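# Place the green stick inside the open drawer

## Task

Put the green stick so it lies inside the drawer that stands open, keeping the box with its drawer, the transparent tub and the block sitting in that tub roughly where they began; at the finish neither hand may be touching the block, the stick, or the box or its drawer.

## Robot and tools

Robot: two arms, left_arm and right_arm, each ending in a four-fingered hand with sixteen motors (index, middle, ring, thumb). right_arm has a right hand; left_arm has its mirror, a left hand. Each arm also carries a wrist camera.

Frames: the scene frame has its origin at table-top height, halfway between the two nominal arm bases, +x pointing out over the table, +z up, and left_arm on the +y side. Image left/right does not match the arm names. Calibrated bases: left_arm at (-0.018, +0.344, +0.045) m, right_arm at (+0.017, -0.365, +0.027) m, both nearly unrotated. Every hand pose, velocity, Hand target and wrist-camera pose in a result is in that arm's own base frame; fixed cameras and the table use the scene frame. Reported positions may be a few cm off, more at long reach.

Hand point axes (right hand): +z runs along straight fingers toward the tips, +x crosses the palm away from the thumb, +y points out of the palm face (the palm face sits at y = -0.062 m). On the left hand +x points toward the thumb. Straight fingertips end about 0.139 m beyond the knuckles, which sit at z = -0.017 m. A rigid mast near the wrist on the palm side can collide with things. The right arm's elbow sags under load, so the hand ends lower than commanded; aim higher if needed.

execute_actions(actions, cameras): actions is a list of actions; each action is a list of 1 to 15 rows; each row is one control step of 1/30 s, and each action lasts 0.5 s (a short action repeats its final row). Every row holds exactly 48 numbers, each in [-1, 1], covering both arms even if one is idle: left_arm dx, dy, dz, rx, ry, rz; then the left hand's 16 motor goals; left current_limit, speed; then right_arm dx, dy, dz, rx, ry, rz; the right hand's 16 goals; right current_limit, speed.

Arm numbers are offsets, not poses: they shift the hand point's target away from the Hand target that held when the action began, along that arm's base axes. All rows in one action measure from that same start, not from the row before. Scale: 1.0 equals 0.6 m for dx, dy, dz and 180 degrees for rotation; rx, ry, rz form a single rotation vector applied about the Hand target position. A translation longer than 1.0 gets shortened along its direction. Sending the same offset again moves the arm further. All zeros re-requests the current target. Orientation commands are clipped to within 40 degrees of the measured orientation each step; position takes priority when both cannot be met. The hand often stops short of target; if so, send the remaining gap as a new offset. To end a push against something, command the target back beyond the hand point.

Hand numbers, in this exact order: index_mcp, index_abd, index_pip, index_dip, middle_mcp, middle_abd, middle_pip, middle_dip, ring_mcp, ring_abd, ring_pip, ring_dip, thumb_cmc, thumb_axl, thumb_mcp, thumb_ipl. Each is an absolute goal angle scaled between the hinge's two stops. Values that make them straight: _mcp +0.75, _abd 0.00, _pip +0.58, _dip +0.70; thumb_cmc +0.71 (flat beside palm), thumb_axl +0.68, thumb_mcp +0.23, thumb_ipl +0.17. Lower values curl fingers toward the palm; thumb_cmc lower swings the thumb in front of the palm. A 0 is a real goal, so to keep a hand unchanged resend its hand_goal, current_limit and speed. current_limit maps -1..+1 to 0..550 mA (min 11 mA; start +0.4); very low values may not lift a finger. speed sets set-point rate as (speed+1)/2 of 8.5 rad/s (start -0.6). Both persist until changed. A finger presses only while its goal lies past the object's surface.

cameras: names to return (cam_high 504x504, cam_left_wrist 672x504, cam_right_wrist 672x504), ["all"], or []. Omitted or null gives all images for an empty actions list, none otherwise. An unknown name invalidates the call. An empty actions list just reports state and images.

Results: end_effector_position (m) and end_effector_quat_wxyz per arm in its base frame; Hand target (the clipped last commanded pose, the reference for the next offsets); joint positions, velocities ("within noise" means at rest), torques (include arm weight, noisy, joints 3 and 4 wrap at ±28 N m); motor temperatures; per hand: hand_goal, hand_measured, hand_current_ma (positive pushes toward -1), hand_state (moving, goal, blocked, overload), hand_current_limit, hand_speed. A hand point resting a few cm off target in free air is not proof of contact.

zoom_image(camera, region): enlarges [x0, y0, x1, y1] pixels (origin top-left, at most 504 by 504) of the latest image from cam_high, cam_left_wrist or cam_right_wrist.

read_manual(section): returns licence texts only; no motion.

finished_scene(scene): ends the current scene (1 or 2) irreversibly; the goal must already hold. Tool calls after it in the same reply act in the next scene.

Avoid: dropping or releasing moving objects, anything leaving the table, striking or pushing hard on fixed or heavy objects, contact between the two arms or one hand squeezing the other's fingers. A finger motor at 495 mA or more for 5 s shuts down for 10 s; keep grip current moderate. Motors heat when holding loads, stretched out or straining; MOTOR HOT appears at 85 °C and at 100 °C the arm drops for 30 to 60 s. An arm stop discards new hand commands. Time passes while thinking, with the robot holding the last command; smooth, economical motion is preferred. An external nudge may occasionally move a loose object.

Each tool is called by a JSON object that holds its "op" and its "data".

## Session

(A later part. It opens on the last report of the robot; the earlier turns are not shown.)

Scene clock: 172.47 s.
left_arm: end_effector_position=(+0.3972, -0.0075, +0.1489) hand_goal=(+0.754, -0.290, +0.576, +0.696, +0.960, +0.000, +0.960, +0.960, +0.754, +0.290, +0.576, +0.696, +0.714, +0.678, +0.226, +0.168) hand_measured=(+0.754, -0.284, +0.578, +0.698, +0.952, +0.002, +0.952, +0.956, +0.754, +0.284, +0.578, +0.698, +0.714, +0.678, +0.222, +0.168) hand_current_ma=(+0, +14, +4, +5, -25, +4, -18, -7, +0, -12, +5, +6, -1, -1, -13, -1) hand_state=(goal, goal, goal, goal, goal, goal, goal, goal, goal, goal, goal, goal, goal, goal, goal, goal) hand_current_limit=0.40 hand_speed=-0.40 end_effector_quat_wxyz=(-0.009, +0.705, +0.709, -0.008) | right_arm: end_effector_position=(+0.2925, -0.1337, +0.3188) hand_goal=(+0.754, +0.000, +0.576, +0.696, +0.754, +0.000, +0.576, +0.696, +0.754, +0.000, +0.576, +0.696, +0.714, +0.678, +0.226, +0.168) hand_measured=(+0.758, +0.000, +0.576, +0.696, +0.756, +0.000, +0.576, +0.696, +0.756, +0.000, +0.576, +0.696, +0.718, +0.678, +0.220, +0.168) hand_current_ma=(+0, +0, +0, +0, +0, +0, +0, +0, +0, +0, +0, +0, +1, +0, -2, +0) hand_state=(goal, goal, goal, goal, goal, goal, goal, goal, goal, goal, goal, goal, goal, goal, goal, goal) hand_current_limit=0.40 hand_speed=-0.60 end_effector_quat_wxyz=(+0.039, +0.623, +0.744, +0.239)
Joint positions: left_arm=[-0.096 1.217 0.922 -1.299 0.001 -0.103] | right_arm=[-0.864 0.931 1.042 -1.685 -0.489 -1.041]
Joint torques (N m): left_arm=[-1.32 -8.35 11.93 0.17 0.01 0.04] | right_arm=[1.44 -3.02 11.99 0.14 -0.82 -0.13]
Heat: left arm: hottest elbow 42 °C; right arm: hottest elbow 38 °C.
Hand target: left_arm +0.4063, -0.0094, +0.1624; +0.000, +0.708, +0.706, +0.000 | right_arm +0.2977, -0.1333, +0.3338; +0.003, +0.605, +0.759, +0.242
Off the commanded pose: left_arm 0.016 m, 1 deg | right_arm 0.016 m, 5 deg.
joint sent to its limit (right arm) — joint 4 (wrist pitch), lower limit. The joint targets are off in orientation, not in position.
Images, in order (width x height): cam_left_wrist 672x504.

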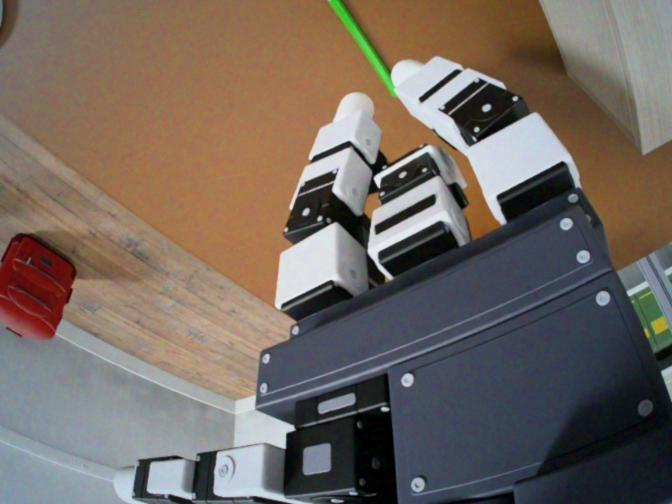

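{"op": "execute_actions", "data": {"actions": [[[0,0.0075,-0.085,0,0,0,0.754,-0.29,0.576,0.696,0.96,0,0.96,0.96,0.754,0.29,0.576,0.696,0.714,0.678,0.226,0.168,0.4,-0.4,0,0,0,0,0,0,0.754,0,0.576,0.696,0.754,0,0.576,0.696,0.754,0,0.576,0.696,0.714,0.678,0.226,0.168,0.4,-0.6]],[[0,0,-0.02,0,0,0,0.754,-0.29,0.576,0.696,0.96,0,0.96,0.96,0.754,0.29,0.576,0.696,0.714,0.678,0.226,0.168,0.4,-0.4,0,0,0,0,0,0,0.754,0,0.576,0.696,0.754,0,0.576,0.696,0.754,0,0.576,0.696,0.714,0.678,0.226,0.168,0.4,-0.6]]], "cameras": ["cam_left_wrist"]}}

{"op": "zoom_image", "data": {"camera": "cam_left_wrist", "region": [250, 0, 550, 220]}}

Scene clock: 182.50 s.
left_arm: end_effector_position=(+0.4086, -0.0080, +0.1089) hand_goal=(+0.754, -0.290, +0.576, +0.696, +0.960, +0.000, +0.960, +0.960, +0.754, +0.290, +0.576, +0.696, +0.714, +0.678, +0.226, +0.168) hand_measured=(+0.754, -0.284, +0.578, +0.698, +0.956, +0.002, +0.954, +0.958, +0.754, +0.284, +0.578, +0.698, +0.714, +0.678, +0.222, +0.168) hand_current_ma=(-2, +12, +3, +5, -12, +4, -13, -6, -2, -10, +4, +6, +0, -1, -13, -1) hand_state=(goal, goal, goal, goal, goal, goal, goal, goal, goal, goal, goal, goal, goal, goal, goal, goal) hand_current_limit=0.40 hand_speed=-0.40 end_effector_quat_wxyz=(+0.006, +0.708, +0.706, +0.005) | right_arm: end_effector_position=(+0.2925, -0.1337, +0.3188) hand_goal=(+0.754, +0.000, +0.576, +0.696, +0.754, +0.000, +0.576, +0.696, +0.754, +0.000, +0.576, +0.696, +0.714, +0.678, +0.226, +0.168) hand_measured=(+0.758, +0.000, +0.576, +0.696, +0.756, +0.000, +0.576, +0.696, +0.756, +0.000, +0.576, +0.696, +0.718, +0.678, +0.220, +0.168) hand_current_ma=(+0, +0, +0, +0, +0, +0, +0, +0, +0, +0, +0, +0, +1, +0, -2, +0) hand_state=(goal, goal, goal, goal, goal, goal, goal, goal, goal, goal, goal, goal, goal, goal, goal, goal) hand_current_limit=0.40 hand_speed=-0.60 end_effector_quat_wxyz=(+0.039, +0.623, +0.744, +0.239)
Joint positions: left_arm=[-0.092 1.266 0.843 -1.133 0.001 -0.09] | right_arm=[-0.864 0.931 1.042 -1.685 -0.489 -1.041]
Joint torques (N m): left_arm=[-0.73 -7.18 7.73 0.83 0.01 0.06] | right_arm=[1.44 -3.08 11.97 0.12 -0.81 -0.13]
Heat: left arm: hottest elbow 42 °C; right arm: hottest elbow 38 °C.
Hand target: left_arm +0.4064, -0.0050, +0.0995; +0.000, +0.708, +0.706, +0.000 | right_arm +0.2977, -0.1333, +0.3338; +0.003, +0.605, +0.759, +0.242
Off the commanded pose: left_arm 0.010 m, 1 deg | right_arm 0.016 m, 5 deg.
joint sent to its limit (right arm) — joint 4 (wrist pitch), lower limit. The joint targets are off in orientation, not in position.
Images, in order (width x height): cam_left_wrist 672x504.

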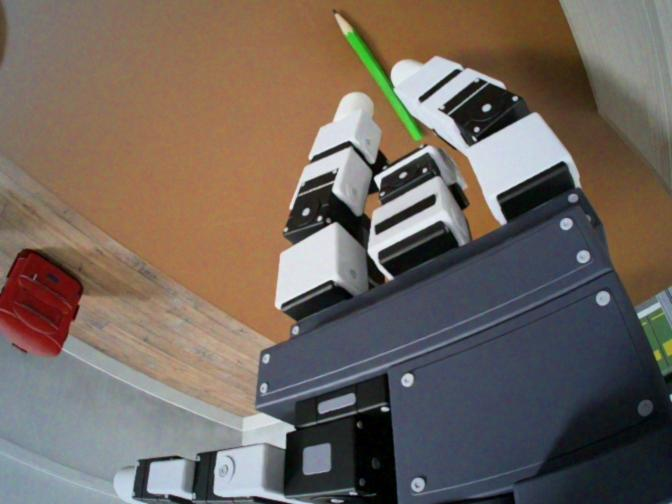

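Scaled by 1.680 from the camera's 672x504 image, which has a finer 960x720 frame.

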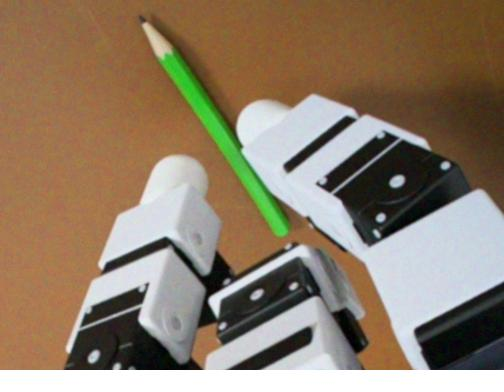

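{"op": "execute_actions", "data": {"actions": [[[-0.003,0,-0.02,0,0,0,0.754,-0.29,0.576,0.696,0.96,0,0.96,0.96,0.754,0.29,0.576,0.696,0.714,0.678,0.226,0.168,0.4,-0.4,0,0,0,0,0,0,0.754,0,0.576,0.696,0.754,0,0.576,0.696,0.754,0,0.576,0.696,0.714,0.678,0.226,0.168,0.4,-0.6]]], "cameras": ["cam_left_wrist"]}}

{"op": "zoom_image", "data": {"camera": "cam_left_wrist", "region": [250, 0, 550, 220]}}

Scene clock: 187.30 s.
left_arm: end_effector_position=(+0.4065, -0.0078, +0.0953) hand_goal=(+0.754, -0.290, +0.576, +0.696, +0.960, +0.000, +0.960, +0.960, +0.754, +0.290, +0.576, +0.696, +0.714, +0.678, +0.226, +0.168) hand_measured=(+0.754, -0.284, +0.578, +0.698, +0.956, +0.002, +0.954, +0.958, +0.754, +0.284, +0.578, +0.698, +0.714, +0.678, +0.222, +0.168) hand_current_ma=(-1, +12, +3, +5, -11, +4, -12, -6, -1, -10, +4, +6, +0, -1, -13, -1) hand_state=(goal, goal, goal, goal, goal, goal, goal, goal, goal, goal, goal, goal, goal, goal, goal, goal) hand_current_limit=0.40 hand_speed=-0.40 end_effector_quat_wxyz=(+0.005, +0.708, +0.706, +0.003) | right_arm: end_effector_position=(+0.2925, -0.1337, +0.3188) hand_goal=(+0.754, +0.000, +0.576, +0.696, +0.754, +0.000, +0.576, +0.696, +0.754, +0.000, +0.576, +0.696, +0.714, +0.678, +0.226, +0.168) hand_measured=(+0.758, +0.000, +0.576, +0.696, +0.756, +0.000, +0.576, +0.696, +0.756, +0.000, +0.576, +0.696, +0.718, +0.678, +0.220, +0.168) hand_current_ma=(+0, +0, +0, +0, +0, +0, +0, +0, +0, +0, +0, +0, +1, +0, -2, +0) hand_state=(goal, goal, goal, goal, goal, goal, goal, goal, goal, goal, goal, goal, goal, goal, goal, goal) hand_current_limit=0.40 hand_speed=-0.60 end_effector_quat_wxyz=(+0.039, +0.623, +0.744, +0.239)
Joint positions: left_arm=[-0.092 1.28 0.817 -1.096 0.001 -0.09] | right_arm=[-0.864 0.931 1.042 -1.685 -0.489 -1.041]
Joint torques (N m): left_arm=[-0.44 -7.3 7.47 0.99 -0.02 0.03] | right_arm=[1.49 -2.96 11.97 0.14 -0.82 -0.12]
Heat: left arm: hottest elbow 41 °C; right arm: hottest elbow 38 °C.
Hand target: left_arm +0.4047, -0.0050, +0.0875; +0.000, +0.708, +0.706, +0.000 | right_arm +0.2977, -0.1333, +0.3338; +0.003, +0.605, +0.759, +0.242
Off the commanded pose: left_arm 0.009 m, 1 deg | right_arm 0.016 m, 5 deg.
joint sent to its limit (right arm) — joint 4 (wrist pitch), lower limit. The joint targets are off in orientation, not in position.
Images, in order (width x height): cam_left_wrist 672x504.

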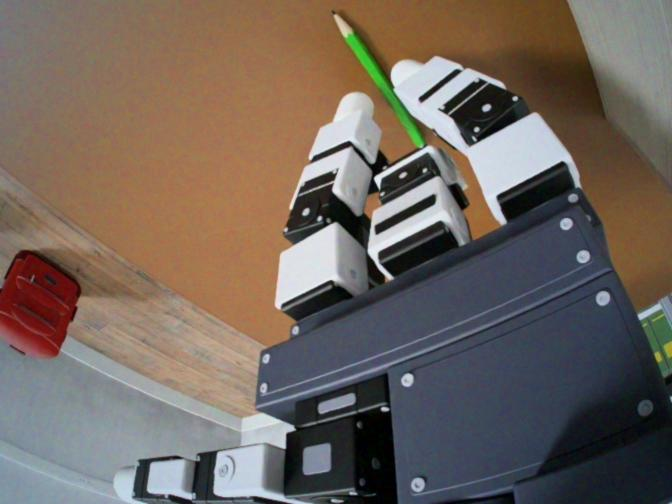

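Scaled by 1.680 from the camera's 672x504 image, which has a finer 960x720 frame.

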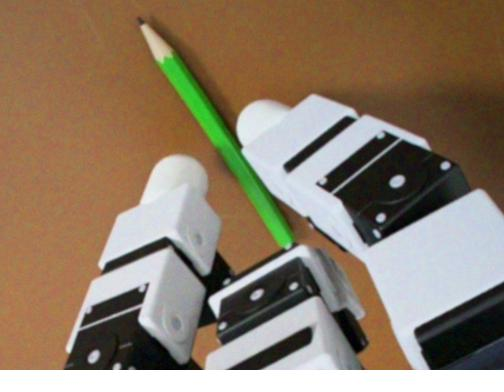

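{"op": "execute_actions", "data": {"actions": [[[-0.01,0,-0.018,0,0,0,0.754,-0.29,0.576,0.696,0.96,0,0.96,0.96,0.754,0.29,0.576,0.696,0.714,0.678,0.226,0.168,0.4,-0.4,0,0,0,0,0,0,0.754,0,0.576,0.696,0.754,0,0.576,0.696,0.754,0,0.576,0.696,0.714,0.678,0.226,0.168,0.4,-0.6]]], "cameras": ["cam_left_wrist"]}}

{"op": "zoom_image", "data": {"camera": "cam_left_wrist", "region": [250, 0, 550, 220]}}

Scene clock: 194.67 s.
left_arm: end_effector_position=(+0.4000, -0.0072, +0.0835) hand_goal=(+0.754, -0.290, +0.576, +0.696, +0.960, +0.000, +0.960, +0.960, +0.754, +0.290, +0.576, +0.696, +0.714, +0.678, +0.226, +0.168) hand_measured=(+0.754, -0.284, +0.578, +0.698, +0.956, +0.002, +0.954, +0.958, +0.754, +0.284, +0.578, +0.698, +0.714, +0.678, +0.222, +0.168) hand_current_ma=(-1, +12, +3, +5, -11, +4, -12, -6, -1, -10, +4, +6, +0, -1, -13, -1) hand_state=(goal, goal, goal, goal, goal, goal, goal, goal, goal, goal, goal, goal, goal, goal, goal, goal) hand_current_limit=0.40 hand_speed=-0.40 end_effector_quat_wxyz=(+0.004, +0.708, +0.706, +0.003) | right_arm: end_effector_position=(+0.2925, -0.1337, +0.3188) hand_goal=(+0.754, +0.000, +0.576, +0.696, +0.754, +0.000, +0.576, +0.696, +0.754, +0.000, +0.576, +0.696, +0.714, +0.678, +0.226, +0.168) hand_measured=(+0.758, +0.000, +0.576, +0.696, +0.756, +0.000, +0.576, +0.696, +0.756, +0.000, +0.576, +0.696, +0.718, +0.678, +0.220, +0.168) hand_current_ma=(+0, +0, +0, +0, +0, +0, +0, +0, +0, +0, +0, +0, +1, +0, -2, +0) hand_state=(goal, goal, goal, goal, goal, goal, goal, goal, goal, goal, goal, goal, goal, goal, goal, goal) hand_current_limit=0.40 hand_speed=-0.60 end_effector_quat_wxyz=(+0.039, +0.623, +0.744, +0.239)
Joint positions: left_arm=[-0.092 1.281 0.783 -1.064 0.001 -0.09] | right_arm=[-0.864 0.931 1.042 -1.685 -0.489 -1.041]
Joint torques (N m): left_arm=[-0.38 -7.71 7.66 0.96 0.02 -0.01] | right_arm=[1.49 -3.08 11.97 0.14 -0.82 -0.13]
Heat: left arm: hottest elbow 41 °C; right arm: hottest elbow 38 °C.
Hand target: left_arm +0.3986, -0.0050, +0.0765; +0.000, +0.708, +0.706, +0.000 | right_arm +0.2977, -0.1333, +0.3338; +0.003, +0.605, +0.759, +0.242
Off the commanded pose: left_arm 0.007 m, 1 deg | right_arm 0.016 m, 5 deg.
joint sent to its limit (right arm) — joint 4 (wrist pitch), lower limit. The joint targets are off in orientation, not in position.
Images, in order (width x height): cam_left_wrist 672x504.

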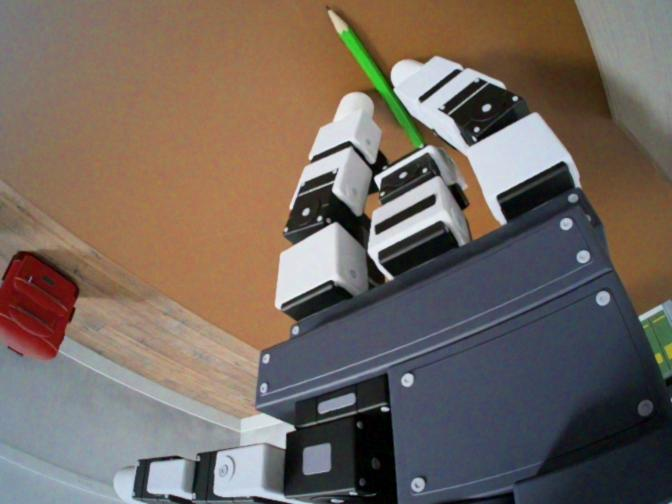

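Scaled by 1.680 from the camera's 672x504 image, which has a finer 960x720 frame.

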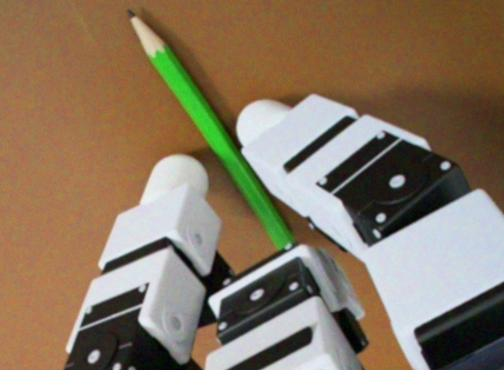

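{"op": "execute_actions", "data": {"actions": [[[0,0,-0.013,0,0,0,0.754,-0.29,0.576,0.696,0.96,0,0.96,0.96,0.754,0.29,0.576,0.696,0.714,0.678,0.226,0.168,0.4,-0.4,0,0,0,0,0,0,0.754,0,0.576,0.696,0.754,0,0.576,0.696,0.754,0,0.576,0.696,0.714,0.678,0.226,0.168,0.4,-0.6]]], "cameras": ["cam_left_wrist"]}}

{"op": "zoom_image", "data": {"camera": "cam_left_wrist", "region": [250, 0, 550, 220]}}

Scene clock: 198.27 s.
left_arm: end_effector_position=(+0.4022, -0.0074, +0.0815) hand_goal=(+0.754, -0.290, +0.576, +0.696, +0.960, +0.000, +0.960, +0.960, +0.754, +0.290, +0.576, +0.696, +0.714, +0.678, +0.226, +0.168) hand_measured=(+0.756, -0.294, +0.578, +0.698, +0.956, +0.002, +0.954, +0.958, +0.754, +0.286, +0.578, +0.698, +0.714, +0.678, +0.222, +0.168) hand_current_ma=(+7, -6, +4, +5, -11, +4, -12, -6, +0, -9, +4, +6, +0, -1, -13, -1) hand_state=(goal, goal, goal, goal, goal, goal, goal, goal, goal, goal, goal, goal, goal, goal, goal, goal) hand_current_limit=0.40 hand_speed=-0.40 end_effector_quat_wxyz=(+0.008, +0.708, +0.706, +0.006) | right_arm: end_effector_position=(+0.2925, -0.1337, +0.3188) hand_goal=(+0.754, +0.000, +0.576, +0.696, +0.754, +0.000, +0.576, +0.696, +0.754, +0.000, +0.576, +0.696, +0.714, +0.678, +0.226, +0.168) hand_measured=(+0.758, +0.000, +0.576, +0.696, +0.756, +0.000, +0.576, +0.696, +0.756, +0.000, +0.576, +0.696, +0.718, +0.678, +0.220, +0.168) hand_current_ma=(+0, +0, +0, +0, +0, +0, +0, +0, +0, +0, +0, +0, +1, +0, -2, +0) hand_state=(goal, goal, goal, goal, goal, goal, goal, goal, goal, goal, goal, goal, goal, goal, goal, goal) hand_current_limit=0.40 hand_speed=-0.60 end_effector_quat_wxyz=(+0.039, +0.623, +0.744, +0.239)
Joint positions: left_arm=[-0.092 1.284 0.777 -1.044 0.001 -0.09] | right_arm=[-0.864 0.931 1.042 -1.685 -0.489 -1.041]
Joint torques (N m): left_arm=[-0.38 -5.83 7.1 1.18 -0.02 0.03] | right_arm=[1.44 -3.02 11.97 0.13 -0.82 -0.13]
Heat: left arm: hottest elbow 41 °C; right arm: hottest elbow 38 °C.
Hand target: left_arm +0.3986, -0.0050, +0.0687; +0.000, +0.708, +0.706, +0.000 | right_arm +0.2977, -0.1333, +0.3338; +0.003, +0.605, +0.759, +0.242
Off the commanded pose: left_arm 0.013 m, 1 deg | right_arm 0.016 m, 5 deg.
joint sent to its limit (right arm) — joint 4 (wrist pitch), lower limit. The joint targets are off in orientation, not in position.
Images, in order (width x height): cam_left_wrist 672x504.

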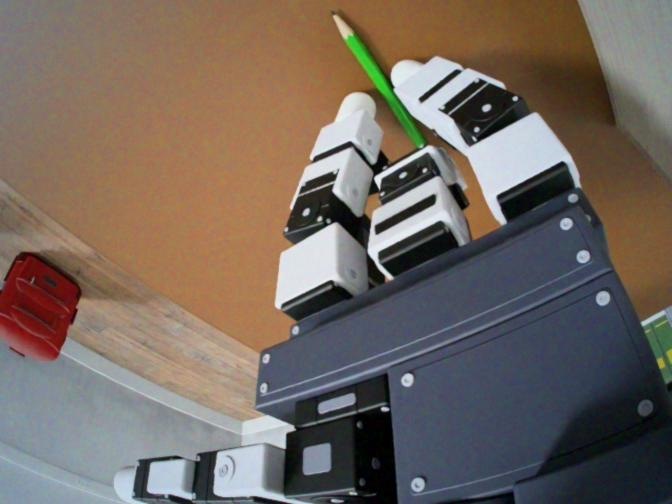

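Scaled by 1.680 from the camera's 672x504 image, which has a finer 960x720 frame.

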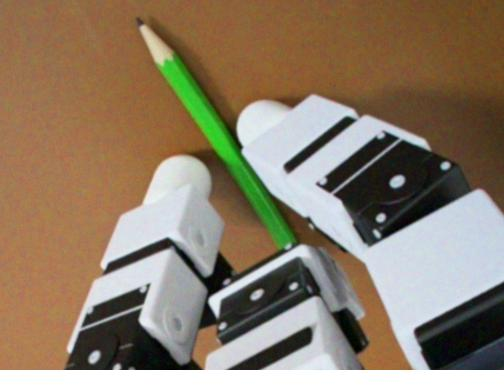

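{"op": "execute_actions", "data": {"actions": [[[0,0,0.013,0,0,0,0.754,-0.29,0.576,0.696,0.96,0,0.96,0.96,0.754,0.29,0.576,0.696,0.714,0.678,0.226,0.168,0.4,-0.4,0,0,0,0,0,0,0.754,0,0.576,0.696,0.754,0,0.576,0.696,0.754,0,0.576,0.696,0.714,0.678,0.226,0.168,0.4,-0.6]],[[0,0,0,0,0,0,0.754,-0.42,0.576,0.696,0.96,0,0.96,0.96,0.754,0.42,0.576,0.696,0.714,0.678,0.226,0.168,0.4,-0.9,0,0,0,0,0,0,0.754,0,0.576,0.696,0.754,0,0.576,0.696,0.754,0,0.576,0.696,0.714,0.678,0.226,0.168,0.4,-0.6]]], "cameras": ["cam_left_wrist"]}}

{"op": "zoom_image", "data": {"camera": "cam_left_wrist", "region": [250, 0, 550, 220]}}

Scene clock: 202.77 s.
left_arm: end_effector_position=(+0.4020, -0.0071, +0.0814) hand_goal=(+0.754, -0.420, +0.576, +0.696, +0.960, +0.000, +0.960, +0.960, +0.754, +0.420, +0.576, +0.696, +0.714, +0.678, +0.226, +0.168) hand_measured=(+0.756, -0.382, +0.578, +0.698, +0.956, +0.002, +0.954, +0.958, +0.754, +0.382, +0.578, +0.698, +0.714, +0.678, +0.222, +0.168) hand_current_ma=(+2, +113, +4, +5, -11, +4, -12, -6, +0, -108, +4, +6, +0, -1, -13, -1) hand_state=(goal, blocked, goal, goal, goal, goal, goal, goal, goal, blocked, goal, goal, goal, goal, goal, goal) hand_current_limit=0.40 hand_speed=-0.90 end_effector_quat_wxyz=(+0.007, +0.708, +0.706, +0.006) | right_arm: end_effector_position=(+0.2925, -0.1337, +0.3188) hand_goal=(+0.754, +0.000, +0.576, +0.696, +0.754, +0.000, +0.576, +0.696, +0.754, +0.000, +0.576, +0.696, +0.714, +0.678, +0.226, +0.168) hand_measured=(+0.758, +0.000, +0.576, +0.696, +0.756, +0.000, +0.576, +0.696, +0.756, +0.000, +0.576, +0.696, +0.718, +0.678, +0.220, +0.168) hand_current_ma=(+0, +0, +0, +0, +0, +0, +0, +0, +0, +0, +0, +0, +1, +0, -2, +0) hand_state=(goal, goal, goal, goal, goal, goal, goal, goal, goal, goal, goal, goal, goal, goal, goal, goal) hand_current_limit=0.40 hand_speed=-0.60 end_effector_quat_wxyz=(+0.039, +0.623, +0.744, +0.239)
Joint positions: left_arm=[-0.092 1.284 0.777 -1.045 0 -0.09] | right_arm=[-0.864 0.931 1.042 -1.685 -0.489 -1.041]
Joint torques (N m): left_arm=[-0.56 -8.29 8.09 0.21 0.01 0.03] | right_arm=[1.38 -3.14 11.97 0.13 -0.82 -0.13]
Heat: left arm: hottest shoulder 40 °C; right arm: hottest elbow 38 °C.
Hand target: left_arm +0.3986, -0.0049, +0.0766; +0.000, +0.708, +0.706, +0.000 | right_arm +0.2977, -0.1333, +0.3338; +0.003, +0.605, +0.759, +0.242
Off the commanded pose: left_arm 0.006 m, 1 deg | right_arm 0.016 m, 5 deg.
joint sent to its limit (right arm) — joint 4 (wrist pitch), lower limit. The joint targets are off in orientation, not in position.
Images, in order (width x height): cam_left_wrist 672x504.

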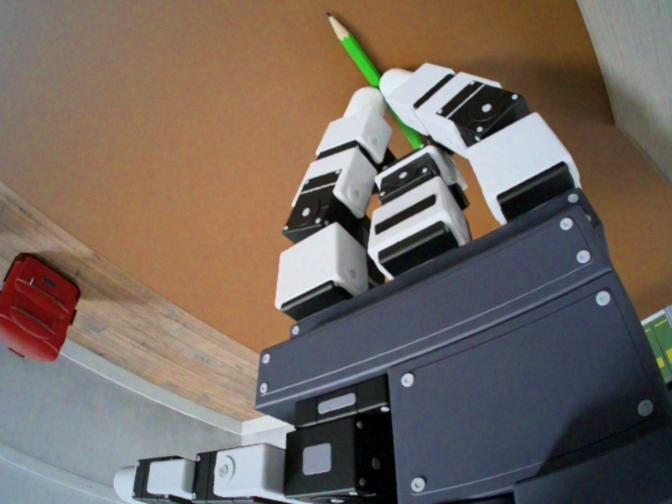

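Scaled by 1.680 from the camera's 672x504 image, which has a finer 960x720 frame.

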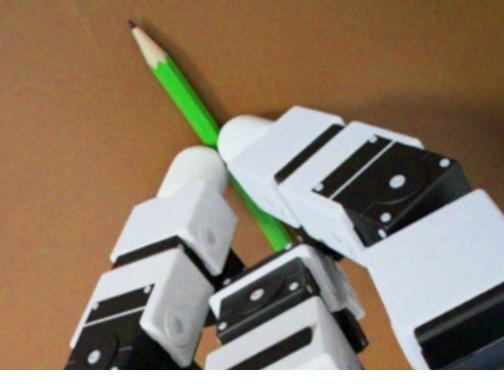

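{"op": "execute_actions", "data": {"actions": [[[0,0,0,0,0,0,0.754,-0.32,0.576,0.696,0.96,0,0.96,0.96,0.754,0.32,0.576,0.696,0.714,0.678,0.226,0.168,0.4,-0.4,0,0,0,0,0,0,0.754,0,0.576,0.696,0.754,0,0.576,0.696,0.754,0,0.576,0.696,0.714,0.678,0.226,0.168,0.4,-0.6]],[[-0.004,0,-0.021,0,0,0,0.754,-0.32,0.576,0.696,0.96,0,0.96,0.96,0.754,0.32,0.576,0.696,0.714,0.678,0.226,0.168,0.4,-0.4,0,0,0,0,0,0,0.754,0,0.576,0.696,0.754,0,0.576,0.696,0.754,0,0.576,0.696,0.714,0.678,0.226,0.168,0.4,-0.6]],[[0,0,0,0,0,0,0.754,-0.46,0.576,0.696,0.96,0,0.96,0.96,0.754,0.46,0.576,0.696,0.714,0.678,0.226,0.168,0.4,-0.9,0,0,0,0,0,0,0.754,0,0.576,0.696,0.754,0,0.576,0.696,0.754,0,0.576,0.696,0.714,0.678,0.226,0.168,0.4,-0.6]]], "cameras": ["cam_left_wrist"]}}

{"op": "zoom_image", "data": {"camera": "cam_left_wrist", "region": [300, 0, 500, 180]}}

Scene clock: 213.23 s.
left_arm: end_effector_position=(+0.4026, -0.0054, +0.0797) hand_goal=(+0.754, -0.460, +0.576, +0.696, +0.960, +0.000, +0.960, +0.960, +0.754, +0.460, +0.576, +0.696, +0.714, +0.678, +0.226, +0.168) hand_measured=(+0.762, -0.364, +0.580, +0.698, +0.956, +0.002, +0.954, +0.958, +0.754, +0.374, +0.578, +0.698, +0.714, +0.678, +0.222, +0.168) hand_current_ma=(+20, +331, +11, +5, -11, +4, -12, -6, +0, -283, +3, +5, +0, -1, -13, -1) hand_state=(goal, blocked, goal, goal, goal, goal, goal, goal, goal, blocked, goal, goal, goal, goal, goal, goal) hand_current_limit=0.40 hand_speed=-0.90 end_effector_quat_wxyz=(+0.008, +0.707, +0.707, +0.011) | right_arm: end_effector_position=(+0.2925, -0.1337, +0.3188) hand_goal=(+0.754, +0.000, +0.576, +0.696, +0.754, +0.000, +0.576, +0.696, +0.754, +0.000, +0.576, +0.696, +0.714, +0.678, +0.226, +0.168) hand_measured=(+0.758, +0.000, +0.576, +0.696, +0.756, +0.000, +0.576, +0.696, +0.756, +0.000, +0.576, +0.696, +0.718, +0.678, +0.220, +0.168) hand_current_ma=(+0, +0, +0, +0, +0, +0, +0, +0, +0, +0, +0, +0, +1, +0, -2, +0) hand_state=(goal, goal, goal, goal, goal, goal, goal, goal, goal, goal, goal, goal, goal, goal, goal, goal) hand_current_limit=0.40 hand_speed=-0.60 end_effector_quat_wxyz=(+0.039, +0.623, +0.744, +0.239)
Joint positions: left_arm=[-0.09 1.284 0.769 -1.03 -0.006 -0.09] | right_arm=[-0.864 0.931 1.042 -1.685 -0.489 -1.041]
Joint torques (N m): left_arm=[-1.2 -6.53 6.57 1.14 0.25 0.02] | right_arm=[1.44 -3.08 11.97 0.16 -0.82 -0.12]
Heat: left arm: hottest shoulder 40 °C; right arm: hottest elbow 38 °C.
Hand target: left_arm +0.3962, -0.0050, +0.0641; +0.000, +0.708, +0.706, +0.000 | right_arm +0.2977, -0.1333, +0.3338; +0.003, +0.605, +0.759, +0.242
Off the commanded pose: left_arm 0.017 m, 2 deg | right_arm 0.016 m, 5 deg.
joint sent to its limit (right arm) — joint 4 (wrist pitch), lower limit. The joint targets are off in orientation, not in position.
Images, in order (width x height): cam_left_wrist 672x504.

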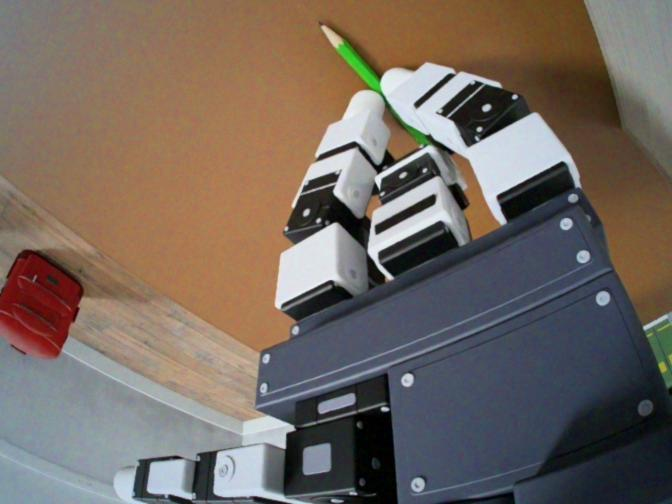

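Scaled by 2.520 from the camera's 672x504 image, which has a finer 960x720 frame.

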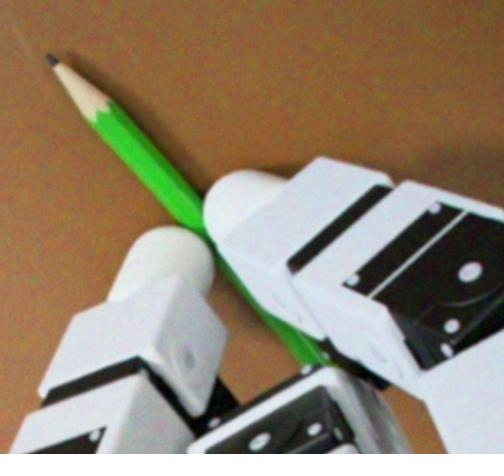

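{"op": "execute_actions", "data": {"actions": [[[0,0,0.03,0,0,0,0.754,-0.46,0.576,0.696,0.96,0,0.96,0.96,0.754,0.46,0.576,0.696,0.714,0.678,0.226,0.168,0.4,-0.9,0,0,0,0,0,0,0.754,0,0.576,0.696,0.754,0,0.576,0.696,0.754,0,0.576,0.696,0.714,0.678,0.226,0.168,0.4,-0.6]],[[0,0,0.03,0,0,0,0.754,-0.46,0.576,0.696,0.96,0,0.96,0.96,0.754,0.46,0.576,0.696,0.714,0.678,0.226,0.168,0.4,-0.9,0,0,0,0,0,0,0.754,0,0.576,0.696,0.754,0,0.576,0.696,0.754,0,0.576,0.696,0.714,0.678,0.226,0.168,0.4,-0.6]]], "cameras": ["cam_left_wrist"]}}

{"op": "zoom_image", "data": {"camera": "cam_left_wrist", "region": [300, 0, 500, 180]}}

Scene clock: 218.53 s.
left_arm: end_effector_position=(+0.3822, -0.0043, +0.0850) hand_goal=(+0.754, -0.460, +0.576, +0.696, +0.960, +0.000, +0.960, +0.960, +0.754, +0.460, +0.576, +0.696, +0.714, +0.678, +0.226, +0.168) hand_measured=(+0.756, -0.364, +0.578, +0.698, +0.956, +0.002, +0.956, +0.958, +0.750, +0.374, +0.574, +0.696, +0.714, +0.678, +0.222, +0.168) hand_current_ma=(+5, +328, +6, +4, -12, +4, -12, -6, -12, -283, -2, +1, +0, -1, -13, -1) hand_state=(goal, blocked, goal, goal, goal, goal, goal, goal, goal, blocked, goal, goal, goal, goal, goal, goal) hand_current_limit=0.40 hand_speed=-0.90 end_effector_quat_wxyz=(-0.012, +0.707, +0.707, -0.008) | right_arm: end_effector_position=(+0.2925, -0.1337, +0.3188) hand_goal=(+0.754, +0.000, +0.576, +0.696, +0.754, +0.000, +0.576, +0.696, +0.754, +0.000, +0.576, +0.696, +0.714, +0.678, +0.226, +0.168) hand_measured=(+0.758, +0.000, +0.576, +0.696, +0.756, +0.000, +0.576, +0.696, +0.756, +0.000, +0.576, +0.696, +0.718, +0.678, +0.220, +0.168) hand_current_ma=(+0, +0, +0, +0, +0, +0, +0, +0, +0, +0, +0, +0, +1, +0, -2, +0) hand_state=(goal, goal, goal, goal, goal, goal, goal, goal, goal, goal, goal, goal, goal, goal, goal, goal) hand_current_limit=0.40 hand_speed=-0.60 end_effector_quat_wxyz=(+0.039, +0.623, +0.744, +0.239)
Joint positions: left_arm=[-0.09 1.25 0.77 -1.119 -0.002 -0.09] | right_arm=[-0.864 0.931 1.042 -1.685 -0.489 -1.041]
Joint torques (N m): left_arm=[-0.32 -8.23 11.86 0.21 0.07 0.01] | right_arm=[1.44 -3.02 12 0.17 -0.81 -0.13]
Heat: left arm: hottest shoulder 40 °C; right arm: hottest elbow 38 °C.
Hand target: left_arm +0.3963, -0.0050, +0.1000; +0.000, +0.708, +0.706, +0.000 | right_arm +0.2977, -0.1333, +0.3338; +0.003, +0.605, +0.759, +0.242
Off the commanded pose: left_arm 0.021 m, 2 deg | right_arm 0.016 m, 5 deg.
joint sent to its limit (right arm) — joint 4 (wrist pitch), lower limit. The joint targets are off in orientation, not in position.
Images, in order (width x height): cam_left_wrist 672x504.

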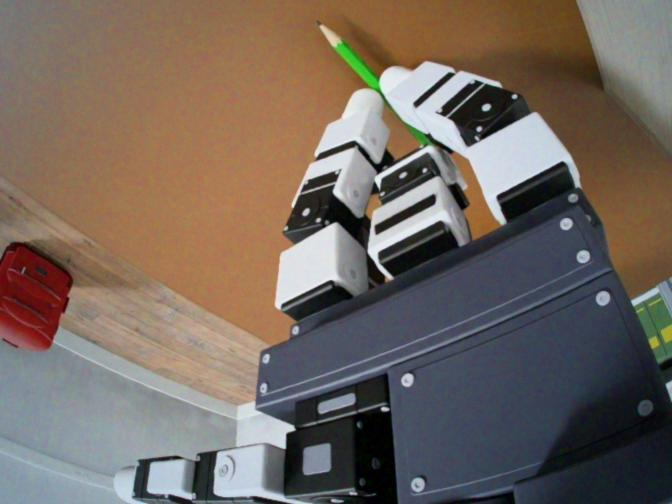

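Scaled by 2.520 from the camera's 672x504 image, which has a finer 960x720 frame.

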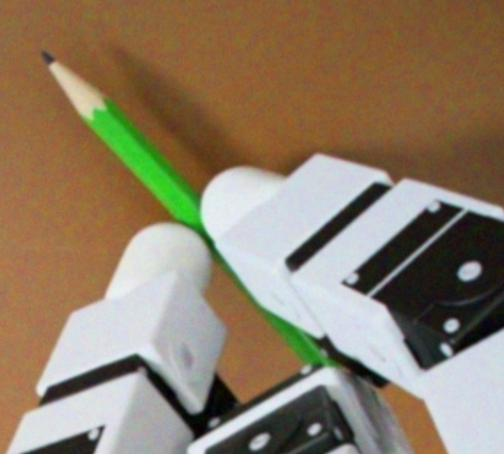

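{"op": "execute_actions", "data": {"actions": [[[0.01,0,0.1,0,0,0,0.754,-0.46,0.576,0.696,0.96,0,0.96,0.96,0.754,0.46,0.576,0.696,0.714,0.678,0.226,0.168,0.4,-0.9,0,0,0,0,0,0,0.754,0,0.576,0.696,0.754,0,0.576,0.696,0.754,0,0.576,0.696,0.714,0.678,0.226,0.168,0.4,-0.6]],[[0,0,0.1,0,0,0,0.754,-0.46,0.576,0.696,0.96,0,0.96,0.96,0.754,0.46,0.576,0.696,0.714,0.678,0.226,0.168,0.4,-0.9,0,0,0,0,0,0,0.754,0,0.576,0.696,0.754,0,0.576,0.696,0.754,0,0.576,0.696,0.714,0.678,0.226,0.168,0.4,-0.6]],[[0,0,0.1,0,0,0,0.754,-0.46,0.576,0.696,0.96,0,0.96,0.96,0.754,0.46,0.576,0.696,0.714,0.678,0.226,0.168,0.4,-0.9,0,0,0,0,0,0,0.754,0,0.576,0.696,0.754,0,0.576,0.696,0.754,0,0.576,0.696,0.714,0.678,0.226,0.168,0.4,-0.6]]], "cameras": ["all"]}}

{"op": "zoom_image", "data": {"camera": "cam_high", "region": [150, 260, 340, 430]}}

Scene clock: 227.73 s.
left_arm: end_effector_position=(+0.3953, -0.0055, +0.2698) hand_goal=(+0.754, -0.460, +0.576, +0.696, +0.960, +0.000, +0.960, +0.960, +0.754, +0.460, +0.576, +0.696, +0.714, +0.678, +0.226, +0.168) hand_measured=(+0.756, -0.364, +0.578, +0.698, +0.954, +0.002, +0.956, +0.958, +0.748, +0.374, +0.572, +0.696, +0.712, +0.678, +0.220, +0.168) hand_current_ma=(+3, +328, +2, +4, -17, +4, -12, -6, -13, -283, -7, +1, -2, -1, -19, -1) hand_state=(goal, blocked, goal, goal, goal, goal, goal, goal, goal, blocked, goal, goal, goal, goal, goal, goal) hand_current_limit=0.40 hand_speed=-0.90 end_effector_quat_wxyz=(-0.006, +0.708, +0.706, -0.003) | right_arm: end_effector_position=(+0.2925, -0.1337, +0.3188) hand_goal=(+0.754, +0.000, +0.576, +0.696, +0.754, +0.000, +0.576, +0.696, +0.754, +0.000, +0.576, +0.696, +0.714, +0.678, +0.226, +0.168) hand_measured=(+0.758, +0.000, +0.576, +0.696, +0.756, +0.000, +0.576, +0.696, +0.756, +0.000, +0.576, +0.696, +0.718, +0.678, +0.220, +0.168) hand_current_ma=(+0, +0, +0, +0, +0, +0, +0, +0, +0, +0, +0, +0, +1, +0, -2, +0) hand_state=(goal, goal, goal, goal, goal, goal, goal, goal, goal, goal, goal, goal, goal, goal, goal, goal) hand_current_limit=0.40 hand_speed=-0.60 end_effector_quat_wxyz=(+0.039, +0.623, +0.744, +0.239)
Joint positions: left_arm=[-0.09 1.161 1.196 -1.619 -0.002 -0.088] | right_arm=[-0.864 0.931 1.042 -1.685 -0.489 -1.041]
Joint torques (N m): left_arm=[-0.56 -7.24 12.48 0.06 0.08 0.07] | right_arm=[1.44 -3.02 11.97 0.14 -0.81 -0.13]
Heat: left arm: hottest shoulder 39 °C; right arm: hottest elbow 38 °C.
Hand target: left_arm +0.4022, -0.0050, +0.2799; +0.000, +0.708, +0.706, +0.000 | right_arm +0.2977, -0.1333, +0.3338; +0.003, +0.605, +0.759, +0.242
Off the commanded pose: left_arm 0.012 m, 1 deg | right_arm 0.016 m, 5 deg.
joint sent to its limit (right arm) — joint 4 (wrist pitch), lower limit. The joint targets are off in orientation, not in position.

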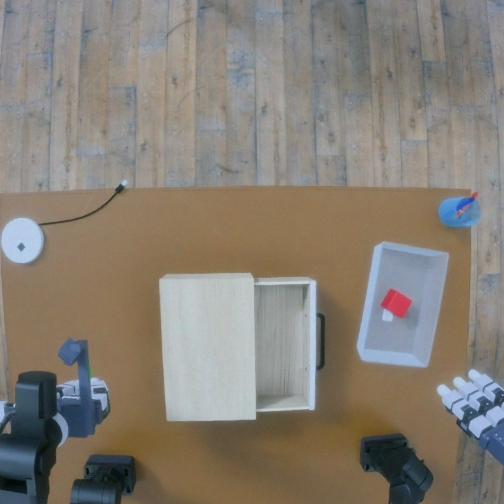

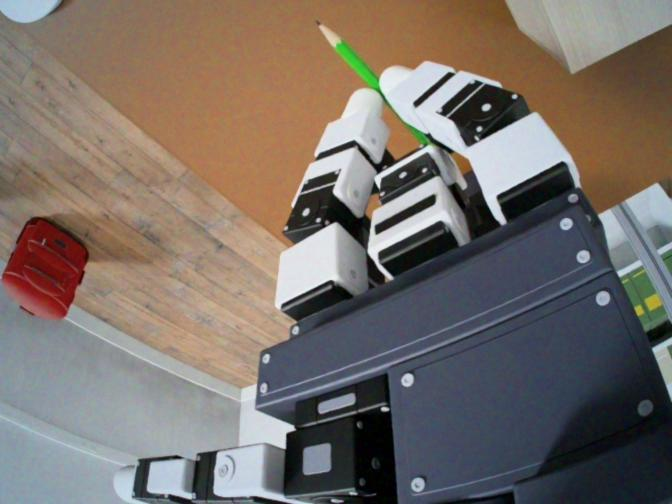

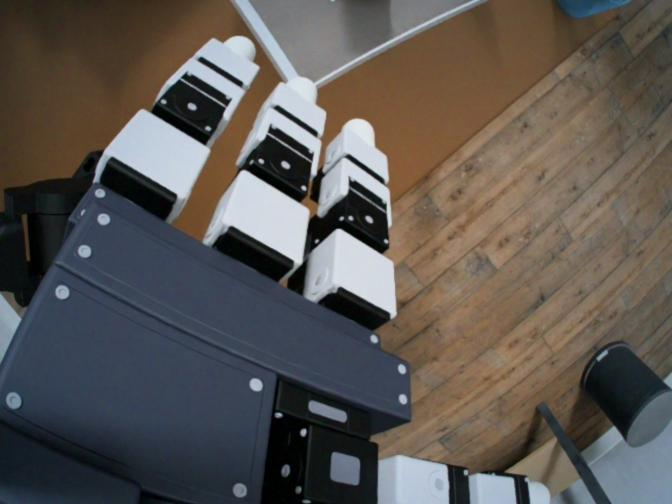

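Scaled by 2.653 from the camera's 504x504 image, which has a finer 720x720 frame.

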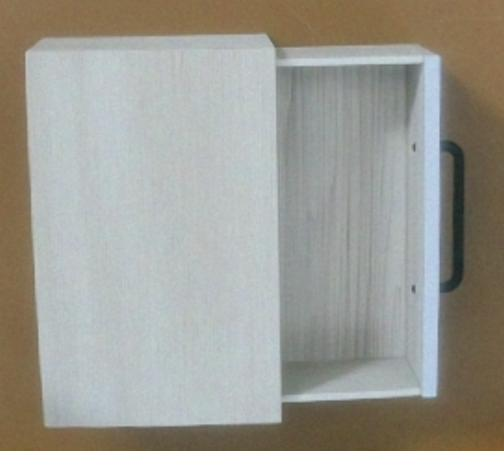

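{"op": "execute_actions", "data": {"actions": [[[-0.01,0,-0.11,0,0,0,0.754,-0.46,0.576,0.696,0.96,0,0.96,0.96,0.754,0.46,0.576,0.696,0.714,0.678,0.226,0.168,0.4,-0.9,0,0,0,0,0,0,0.754,0,0.576,0.696,0.754,0,0.576,0.696,0.754,0,0.576,0.696,0.714,0.678,0.226,0.168,0.4,-0.6]],[[0,0,-0.11,0,0,0,0.754,-0.46,0.576,0.696,0.96,0,0.96,0.96,0.754,0.46,0.576,0.696,0.714,0.678,0.226,0.168,0.4,-0.9,0,0,0,0,0,0,0.754,0,0.576,0.696,0.754,0,0.576,0.696,0.754,0,0.576,0.696,0.714,0.678,0.226,0.168,0.4,-0.6]],[[0,0,-0.08,0,0,0,0.754,-0.46,0.576,0.696,0.96,0,0.96,0.96,0.754,0.46,0.576,0.696,0.714,0.678,0.226,0.168,0.4,-0.9,0,0,0,0,0,0,0.754,0,0.576,0.696,0.754,0,0.576,0.696,0.754,0,0.576,0.696,0.714,0.678,0.226,0.168,0.4,-0.6]],[[0,0,-0.035,0,0,0,0.754,-0.46,0.576,0.696,0.96,0,0.96,0.96,0.754,0.46,0.576,0.696,0.714,0.678,0.226,0.168,0.4,-0.9,0,0,0,0,0,0,0.754,0,0.576,0.696,0.754,0,0.576,0.696,0.754,0,0.576,0.696,0.714,0.678,0.226,0.168,0.4,-0.6]]], "cameras": ["cam_left_wrist"]}}

Scene clock: 286.87 s.
left_arm: end_effector_position=(+0.3983, -0.0059, +0.0863) hand_goal=(+0.754, -0.460, +0.576, +0.696, +0.960, +0.000, +0.960, +0.960, +0.754, +0.460, +0.576, +0.696, +0.714, +0.678, +0.226, +0.168) hand_measured=(+0.756, -0.364, +0.578, +0.698, +0.956, +0.002, +0.958, +0.958, +0.750, +0.374, +0.574, +0.696, +0.714, +0.678, +0.222, +0.168) hand_current_ma=(+6, +328, +4, +4, -9, +4, -4, -5, -10, -283, -5, +1, -1, -1, -11, -1) hand_state=(goal, blocked, goal, goal, goal, goal, goal, goal, goal, blocked, goal, goal, goal, goal, goal, goal) hand_current_limit=0.40 hand_speed=-0.90 end_effector_quat_wxyz=(+0.003, +0.708, +0.706, +0.004) | right_arm: end_effector_position=(+0.2925, -0.1337, +0.3188) hand_goal=(+0.754, +0.000, +0.576, +0.696, +0.754, +0.000, +0.576, +0.696, +0.754, +0.000, +0.576, +0.696, +0.714, +0.678, +0.226, +0.168) hand_measured=(+0.758, +0.000, +0.576, +0.696, +0.756, +0.000, +0.576, +0.696, +0.756, +0.000, +0.576, +0.696, +0.718, +0.678, +0.220, +0.168) hand_current_ma=(+0, +0, +0, +0, +0, +0, +0, +0, +0, +0, +0, +0, +1, +0, -2, +0) hand_state=(goal, goal, goal, goal, goal, goal, goal, goal, goal, goal, goal, goal, goal, goal, goal, goal) hand_current_limit=0.40 hand_speed=-0.60 end_effector_quat_wxyz=(+0.039, +0.623, +0.744, +0.239)
Joint positions: left_arm=[-0.09 1.271 0.782 -1.072 -0.002 -0.088] | right_arm=[-0.864 0.931 1.042 -1.685 -0.489 -1.041]
Joint torques (N m): left_arm=[-1.08 -7.18 7.54 0.85 0.08 0.01] | right_arm=[1.49 -3.02 11.97 0.16 -0.82 -0.13]
Heat: left arm: hottest elbow 40 °C; right arm: hottest elbow 39 °C.
Hand target: left_arm +0.3962, -0.0050, +0.0791; +0.000, +0.708, +0.706, +0.000 | right_arm +0.2977, -0.1333, +0.3338; +0.003, +0.605, +0.759, +0.242
Off the commanded pose: left_arm 0.008 m, 1 deg | right_arm 0.016 m, 5 deg.
joint sent to its limit (right arm) — joint 4 (wrist pitch), lower limit. The joint targets are off in orientation, not in position.
Images, in order (width x height): cam_left_wrist 672x504.

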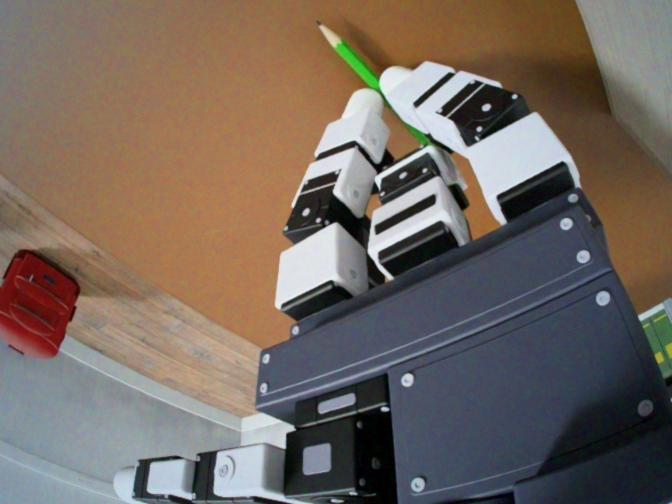

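{"op": "execute_actions", "data": {"actions": [[[0,0,-0.013,0,0,0,0.754,-0.46,0.576,0.696,0.96,0,0.96,0.96,0.754,0.46,0.576,0.696,0.714,0.678,0.226,0.168,0.4,-0.9,0,0,0,0,0,0,0.754,0,0.576,0.696,0.754,0,0.576,0.696,0.754,0,0.576,0.696,0.714,0.678,0.226,0.168,0.4,-0.6]],[[0,0,0,0,0,0,0.754,-0.28,0.576,0.696,0.96,0,0.96,0.96,0.754,0.28,0.576,0.696,0.714,0.678,0.226,0.168,0.4,-0.8,0,0,0,0,0,0,0.754,0,0.576,0.696,0.754,0,0.576,0.696,0.754,0,0.576,0.696,0.714,0.678,0.226,0.168,0.4,-0.6]],[[0,0,0.08,0,0,0,0.754,-0.28,0.576,0.696,0.96,0,0.96,0.96,0.754,0.28,0.576,0.696,0.714,0.678,0.226,0.168,0.4,-0.8,0,0,0,0,0,0,0.754,0,0.576,0.696,0.754,0,0.576,0.696,0.754,0,0.576,0.696,0.714,0.678,0.226,0.168,0.4,-0.6]]], "cameras": ["cam_left_wrist"]}}

Scene clock: 292.23 s.
left_arm: end_effector_position=(+0.3814, -0.0045, +0.1045) hand_goal=(+0.754, -0.280, +0.576, +0.696, +0.960, +0.000, +0.960, +0.960, +0.754, +0.280, +0.576, +0.696, +0.714, +0.678, +0.226, +0.168) hand_measured=(+0.752, -0.282, +0.578, +0.698, +0.954, +0.002, +0.958, +0.958, +0.752, +0.282, +0.574, +0.696, +0.714, +0.678, +0.222, +0.168) hand_current_ma=(-3, -3, +2, +4, -14, +4, -5, -5, -7, +3, -5, +1, -2, -1, -12, -1) hand_state=(goal, goal, goal, goal, goal, goal, goal, goal, goal, goal, goal, goal, goal, goal, goal, goal) hand_current_limit=0.40 hand_speed=-0.80 end_effector_quat_wxyz=(-0.010, +0.708, +0.706, -0.008) | right_arm: end_effector_position=(+0.2925, -0.1337, +0.3188) hand_goal=(+0.754, +0.000, +0.576, +0.696, +0.754, +0.000, +0.576, +0.696, +0.754, +0.000, +0.576, +0.696, +0.714, +0.678, +0.226, +0.168) hand_measured=(+0.758, +0.000, +0.576, +0.696, +0.756, +0.000, +0.576, +0.696, +0.756, +0.000, +0.576, +0.696, +0.718, +0.678, +0.220, +0.168) hand_current_ma=(+0, +0, +0, +0, +0, +0, +0, +0, +0, +0, +0, +0, +1, +0, -2, +0) hand_state=(goal, goal, goal, goal, goal, goal, goal, goal, goal, goal, goal, goal, goal, goal, goal, goal) hand_current_limit=0.40 hand_speed=-0.60 end_effector_quat_wxyz=(+0.039, +0.623, +0.744, +0.239)
Joint positions: left_arm=[-0.09 1.219 0.8 -1.177 -0.001 -0.088] | right_arm=[-0.864 0.931 1.042 -1.685 -0.489 -1.041]
Joint torques (N m): left_arm=[-0.91 -7.24 12.6 0.01 0.04 0.03] | right_arm=[1.49 -3.02 11.97 0.14 -0.82 -0.12]
Heat: left arm: hottest elbow 41 °C; right arm: hottest elbow 39 °C.
Hand target: left_arm +0.3962, -0.0049, +0.1192; +0.000, +0.708, +0.706, +0.000 | right_arm +0.2977, -0.1333, +0.3338; +0.003, +0.605, +0.759, +0.242
Off the commanded pose: left_arm 0.021 m, 1 deg | right_arm 0.016 m, 5 deg.
joint sent to its limit (right arm) — joint 4 (wrist pitch), lower limit. The joint targets are off in orientation, not in position.
Images, in order (width x height): cam_left_wrist 672x504.

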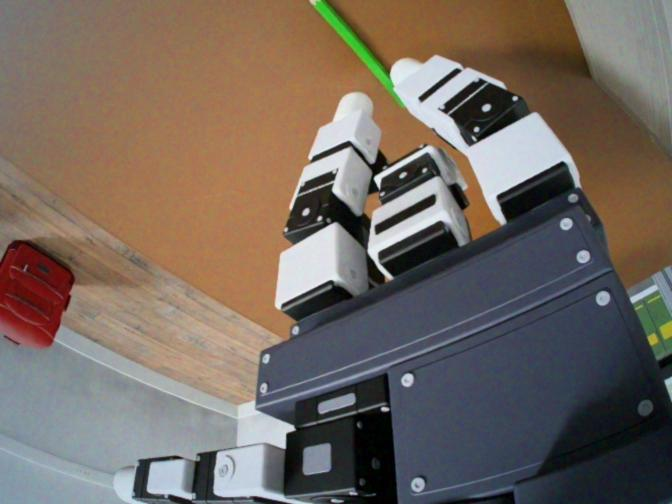

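{"op": "execute_actions", "data": {"actions": [[[0,0,0.01,0,0,0,0.754,0.02,0.576,0.696,0.96,0,0.96,0.96,0.754,-0.02,0.576,0.696,0.714,0.678,0.226,0.168,0.4,-0.5,0,0,0,0,0,0,0.754,0,0.576,0.696,0.754,0,0.576,0.696,0.754,0,0.576,0.696,0.714,0.678,0.226,0.168,0.4,-0.6]],[[0,0,0,0,0,0,0.754,0.02,0.576,0.696,-0.95,0,0.14,0.69,0.754,-0.02,0.576,0.696,0.714,0.678,0.226,0.168,0.4,-0.3,0,0,0,0,0,0,0.754,0,0.576,0.696,0.754,0,0.576,0.696,0.754,0,0.576,0.696,0.714,0.678,0.226,0.168,0.4,-0.6]],[[0,0,0,0,0,0,0.754,0.02,0.576,0.696,-0.95,0,0.14,0.69,0.754,-0.02,0.576,0.696,0.714,0.678,0.226,0.168,0.4,-0.3,0,0,0,0,0,0,0.754,0,0.576,0.696,0.754,0,0.576,0.696,0.754,0,0.576,0.696,0.714,0.678,0.226,0.168,0.4,-0.6]],[[0,0,0,0,0,0,0.754,-0.3,0.576,0.696,-0.95,0,0.14,0.69,0.754,0.3,0.576,0.696,0.714,0.678,0.226,0.168,0.4,-0.5,0,0,0,0,0,0,0.754,0,0.576,0.696,0.754,0,0.576,0.696,0.754,0,0.576,0.696,0.714,0.678,0.226,0.168,0.4,-0.6]]], "cameras": ["all"]}}

{"op": "zoom_image", "data": {"camera": "cam_left_wrist", "region": [250, 0, 550, 220]}}

Scene clock: 300.33 s.
left_arm: end_effector_position=(+0.3793, -0.0043, +0.1061) hand_goal=(+0.754, -0.300, +0.576, +0.696, -0.950, +0.000, +0.140, +0.690, +0.754, +0.300, +0.576, +0.696, +0.714, +0.678, +0.226, +0.168) hand_measured=(+0.752, -0.294, +0.578, +0.698, -0.932, +0.002, +0.146, +0.692, +0.752, +0.294, +0.574, +0.696, +0.714, +0.678, +0.222, +0.168) hand_current_ma=(-3, +14, +2, +4, +54, +4, +13, +6, -6, -12, -5, +1, -2, -1, -12, -1) hand_state=(goal, goal, goal, goal, goal, goal, goal, goal, goal, goal, goal, goal, goal, goal, goal, goal) hand_current_limit=0.40 hand_speed=-0.50 end_effector_quat_wxyz=(-0.015, +0.708, +0.706, -0.012) | right_arm: end_effector_position=(+0.2925, -0.1337, +0.3188) hand_goal=(+0.754, +0.000, +0.576, +0.696, +0.754, +0.000, +0.576, +0.696, +0.754, +0.000, +0.576, +0.696, +0.714, +0.678, +0.226, +0.168) hand_measured=(+0.758, +0.000, +0.576, +0.696, +0.756, +0.000, +0.576, +0.696, +0.756, +0.000, +0.576, +0.696, +0.718, +0.678, +0.220, +0.168) hand_current_ma=(+0, +0, +0, +0, +0, +0, +0, +0, +0, +0, +0, +0, +1, +0, -2, +0) hand_state=(goal, goal, goal, goal, goal, goal, goal, goal, goal, goal, goal, goal, goal, goal, goal, goal) hand_current_limit=0.40 hand_speed=-0.60 end_effector_quat_wxyz=(+0.039, +0.623, +0.744, +0.239)
Joint positions: left_arm=[-0.09 1.219 0.807 -1.197 -0.001 -0.088] | right_arm=[-0.864 0.931 1.042 -1.685 -0.489 -1.041]
Joint torques (N m): left_arm=[-0.91 -8 13.03 0.12 0.04 0.01] | right_arm=[1.38 -3.08 11.96 0.14 -0.82 -0.12]
Heat: left arm: hottest elbow 42 °C; right arm: hottest elbow 39 °C.
Hand target: left_arm +0.3963, -0.0049, +0.1253; +0.000, +0.708, +0.706, +0.000 | right_arm +0.2977, -0.1333, +0.3338; +0.003, +0.605, +0.759, +0.242
Off the commanded pose: left_arm 0.026 m, 2 deg | right_arm 0.016 m, 5 deg.
joint sent to its limit (right arm) — joint 4 (wrist pitch), lower limit. The joint targets are off in orientation, not in position.

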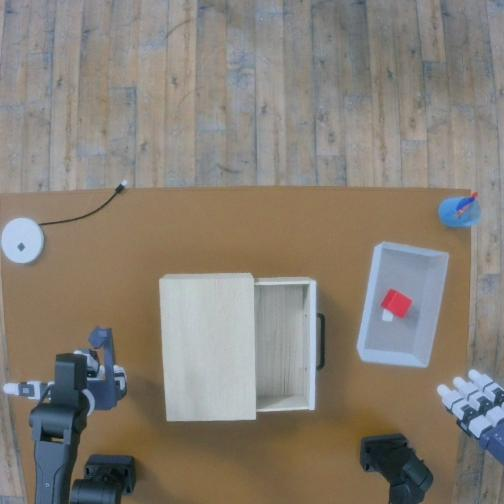

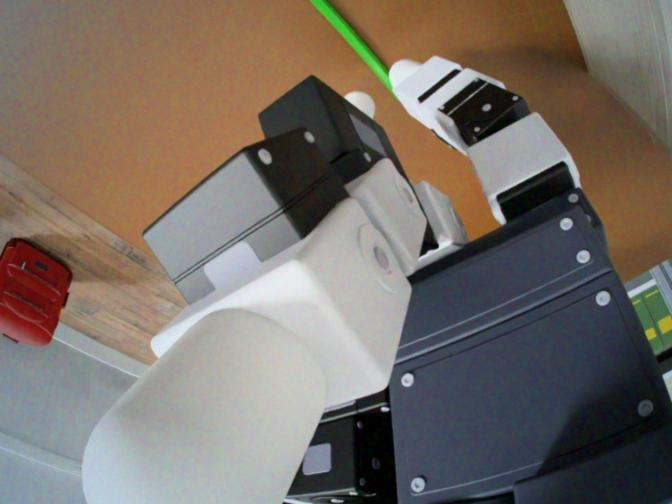

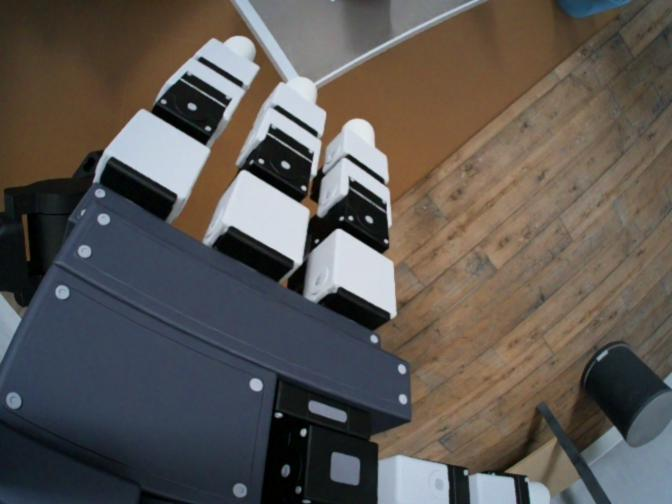

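Scaled by 1.680 from the camera's 672x504 image, which has a finer 960x720 frame.

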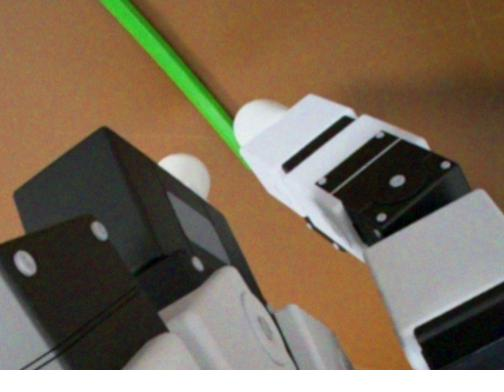

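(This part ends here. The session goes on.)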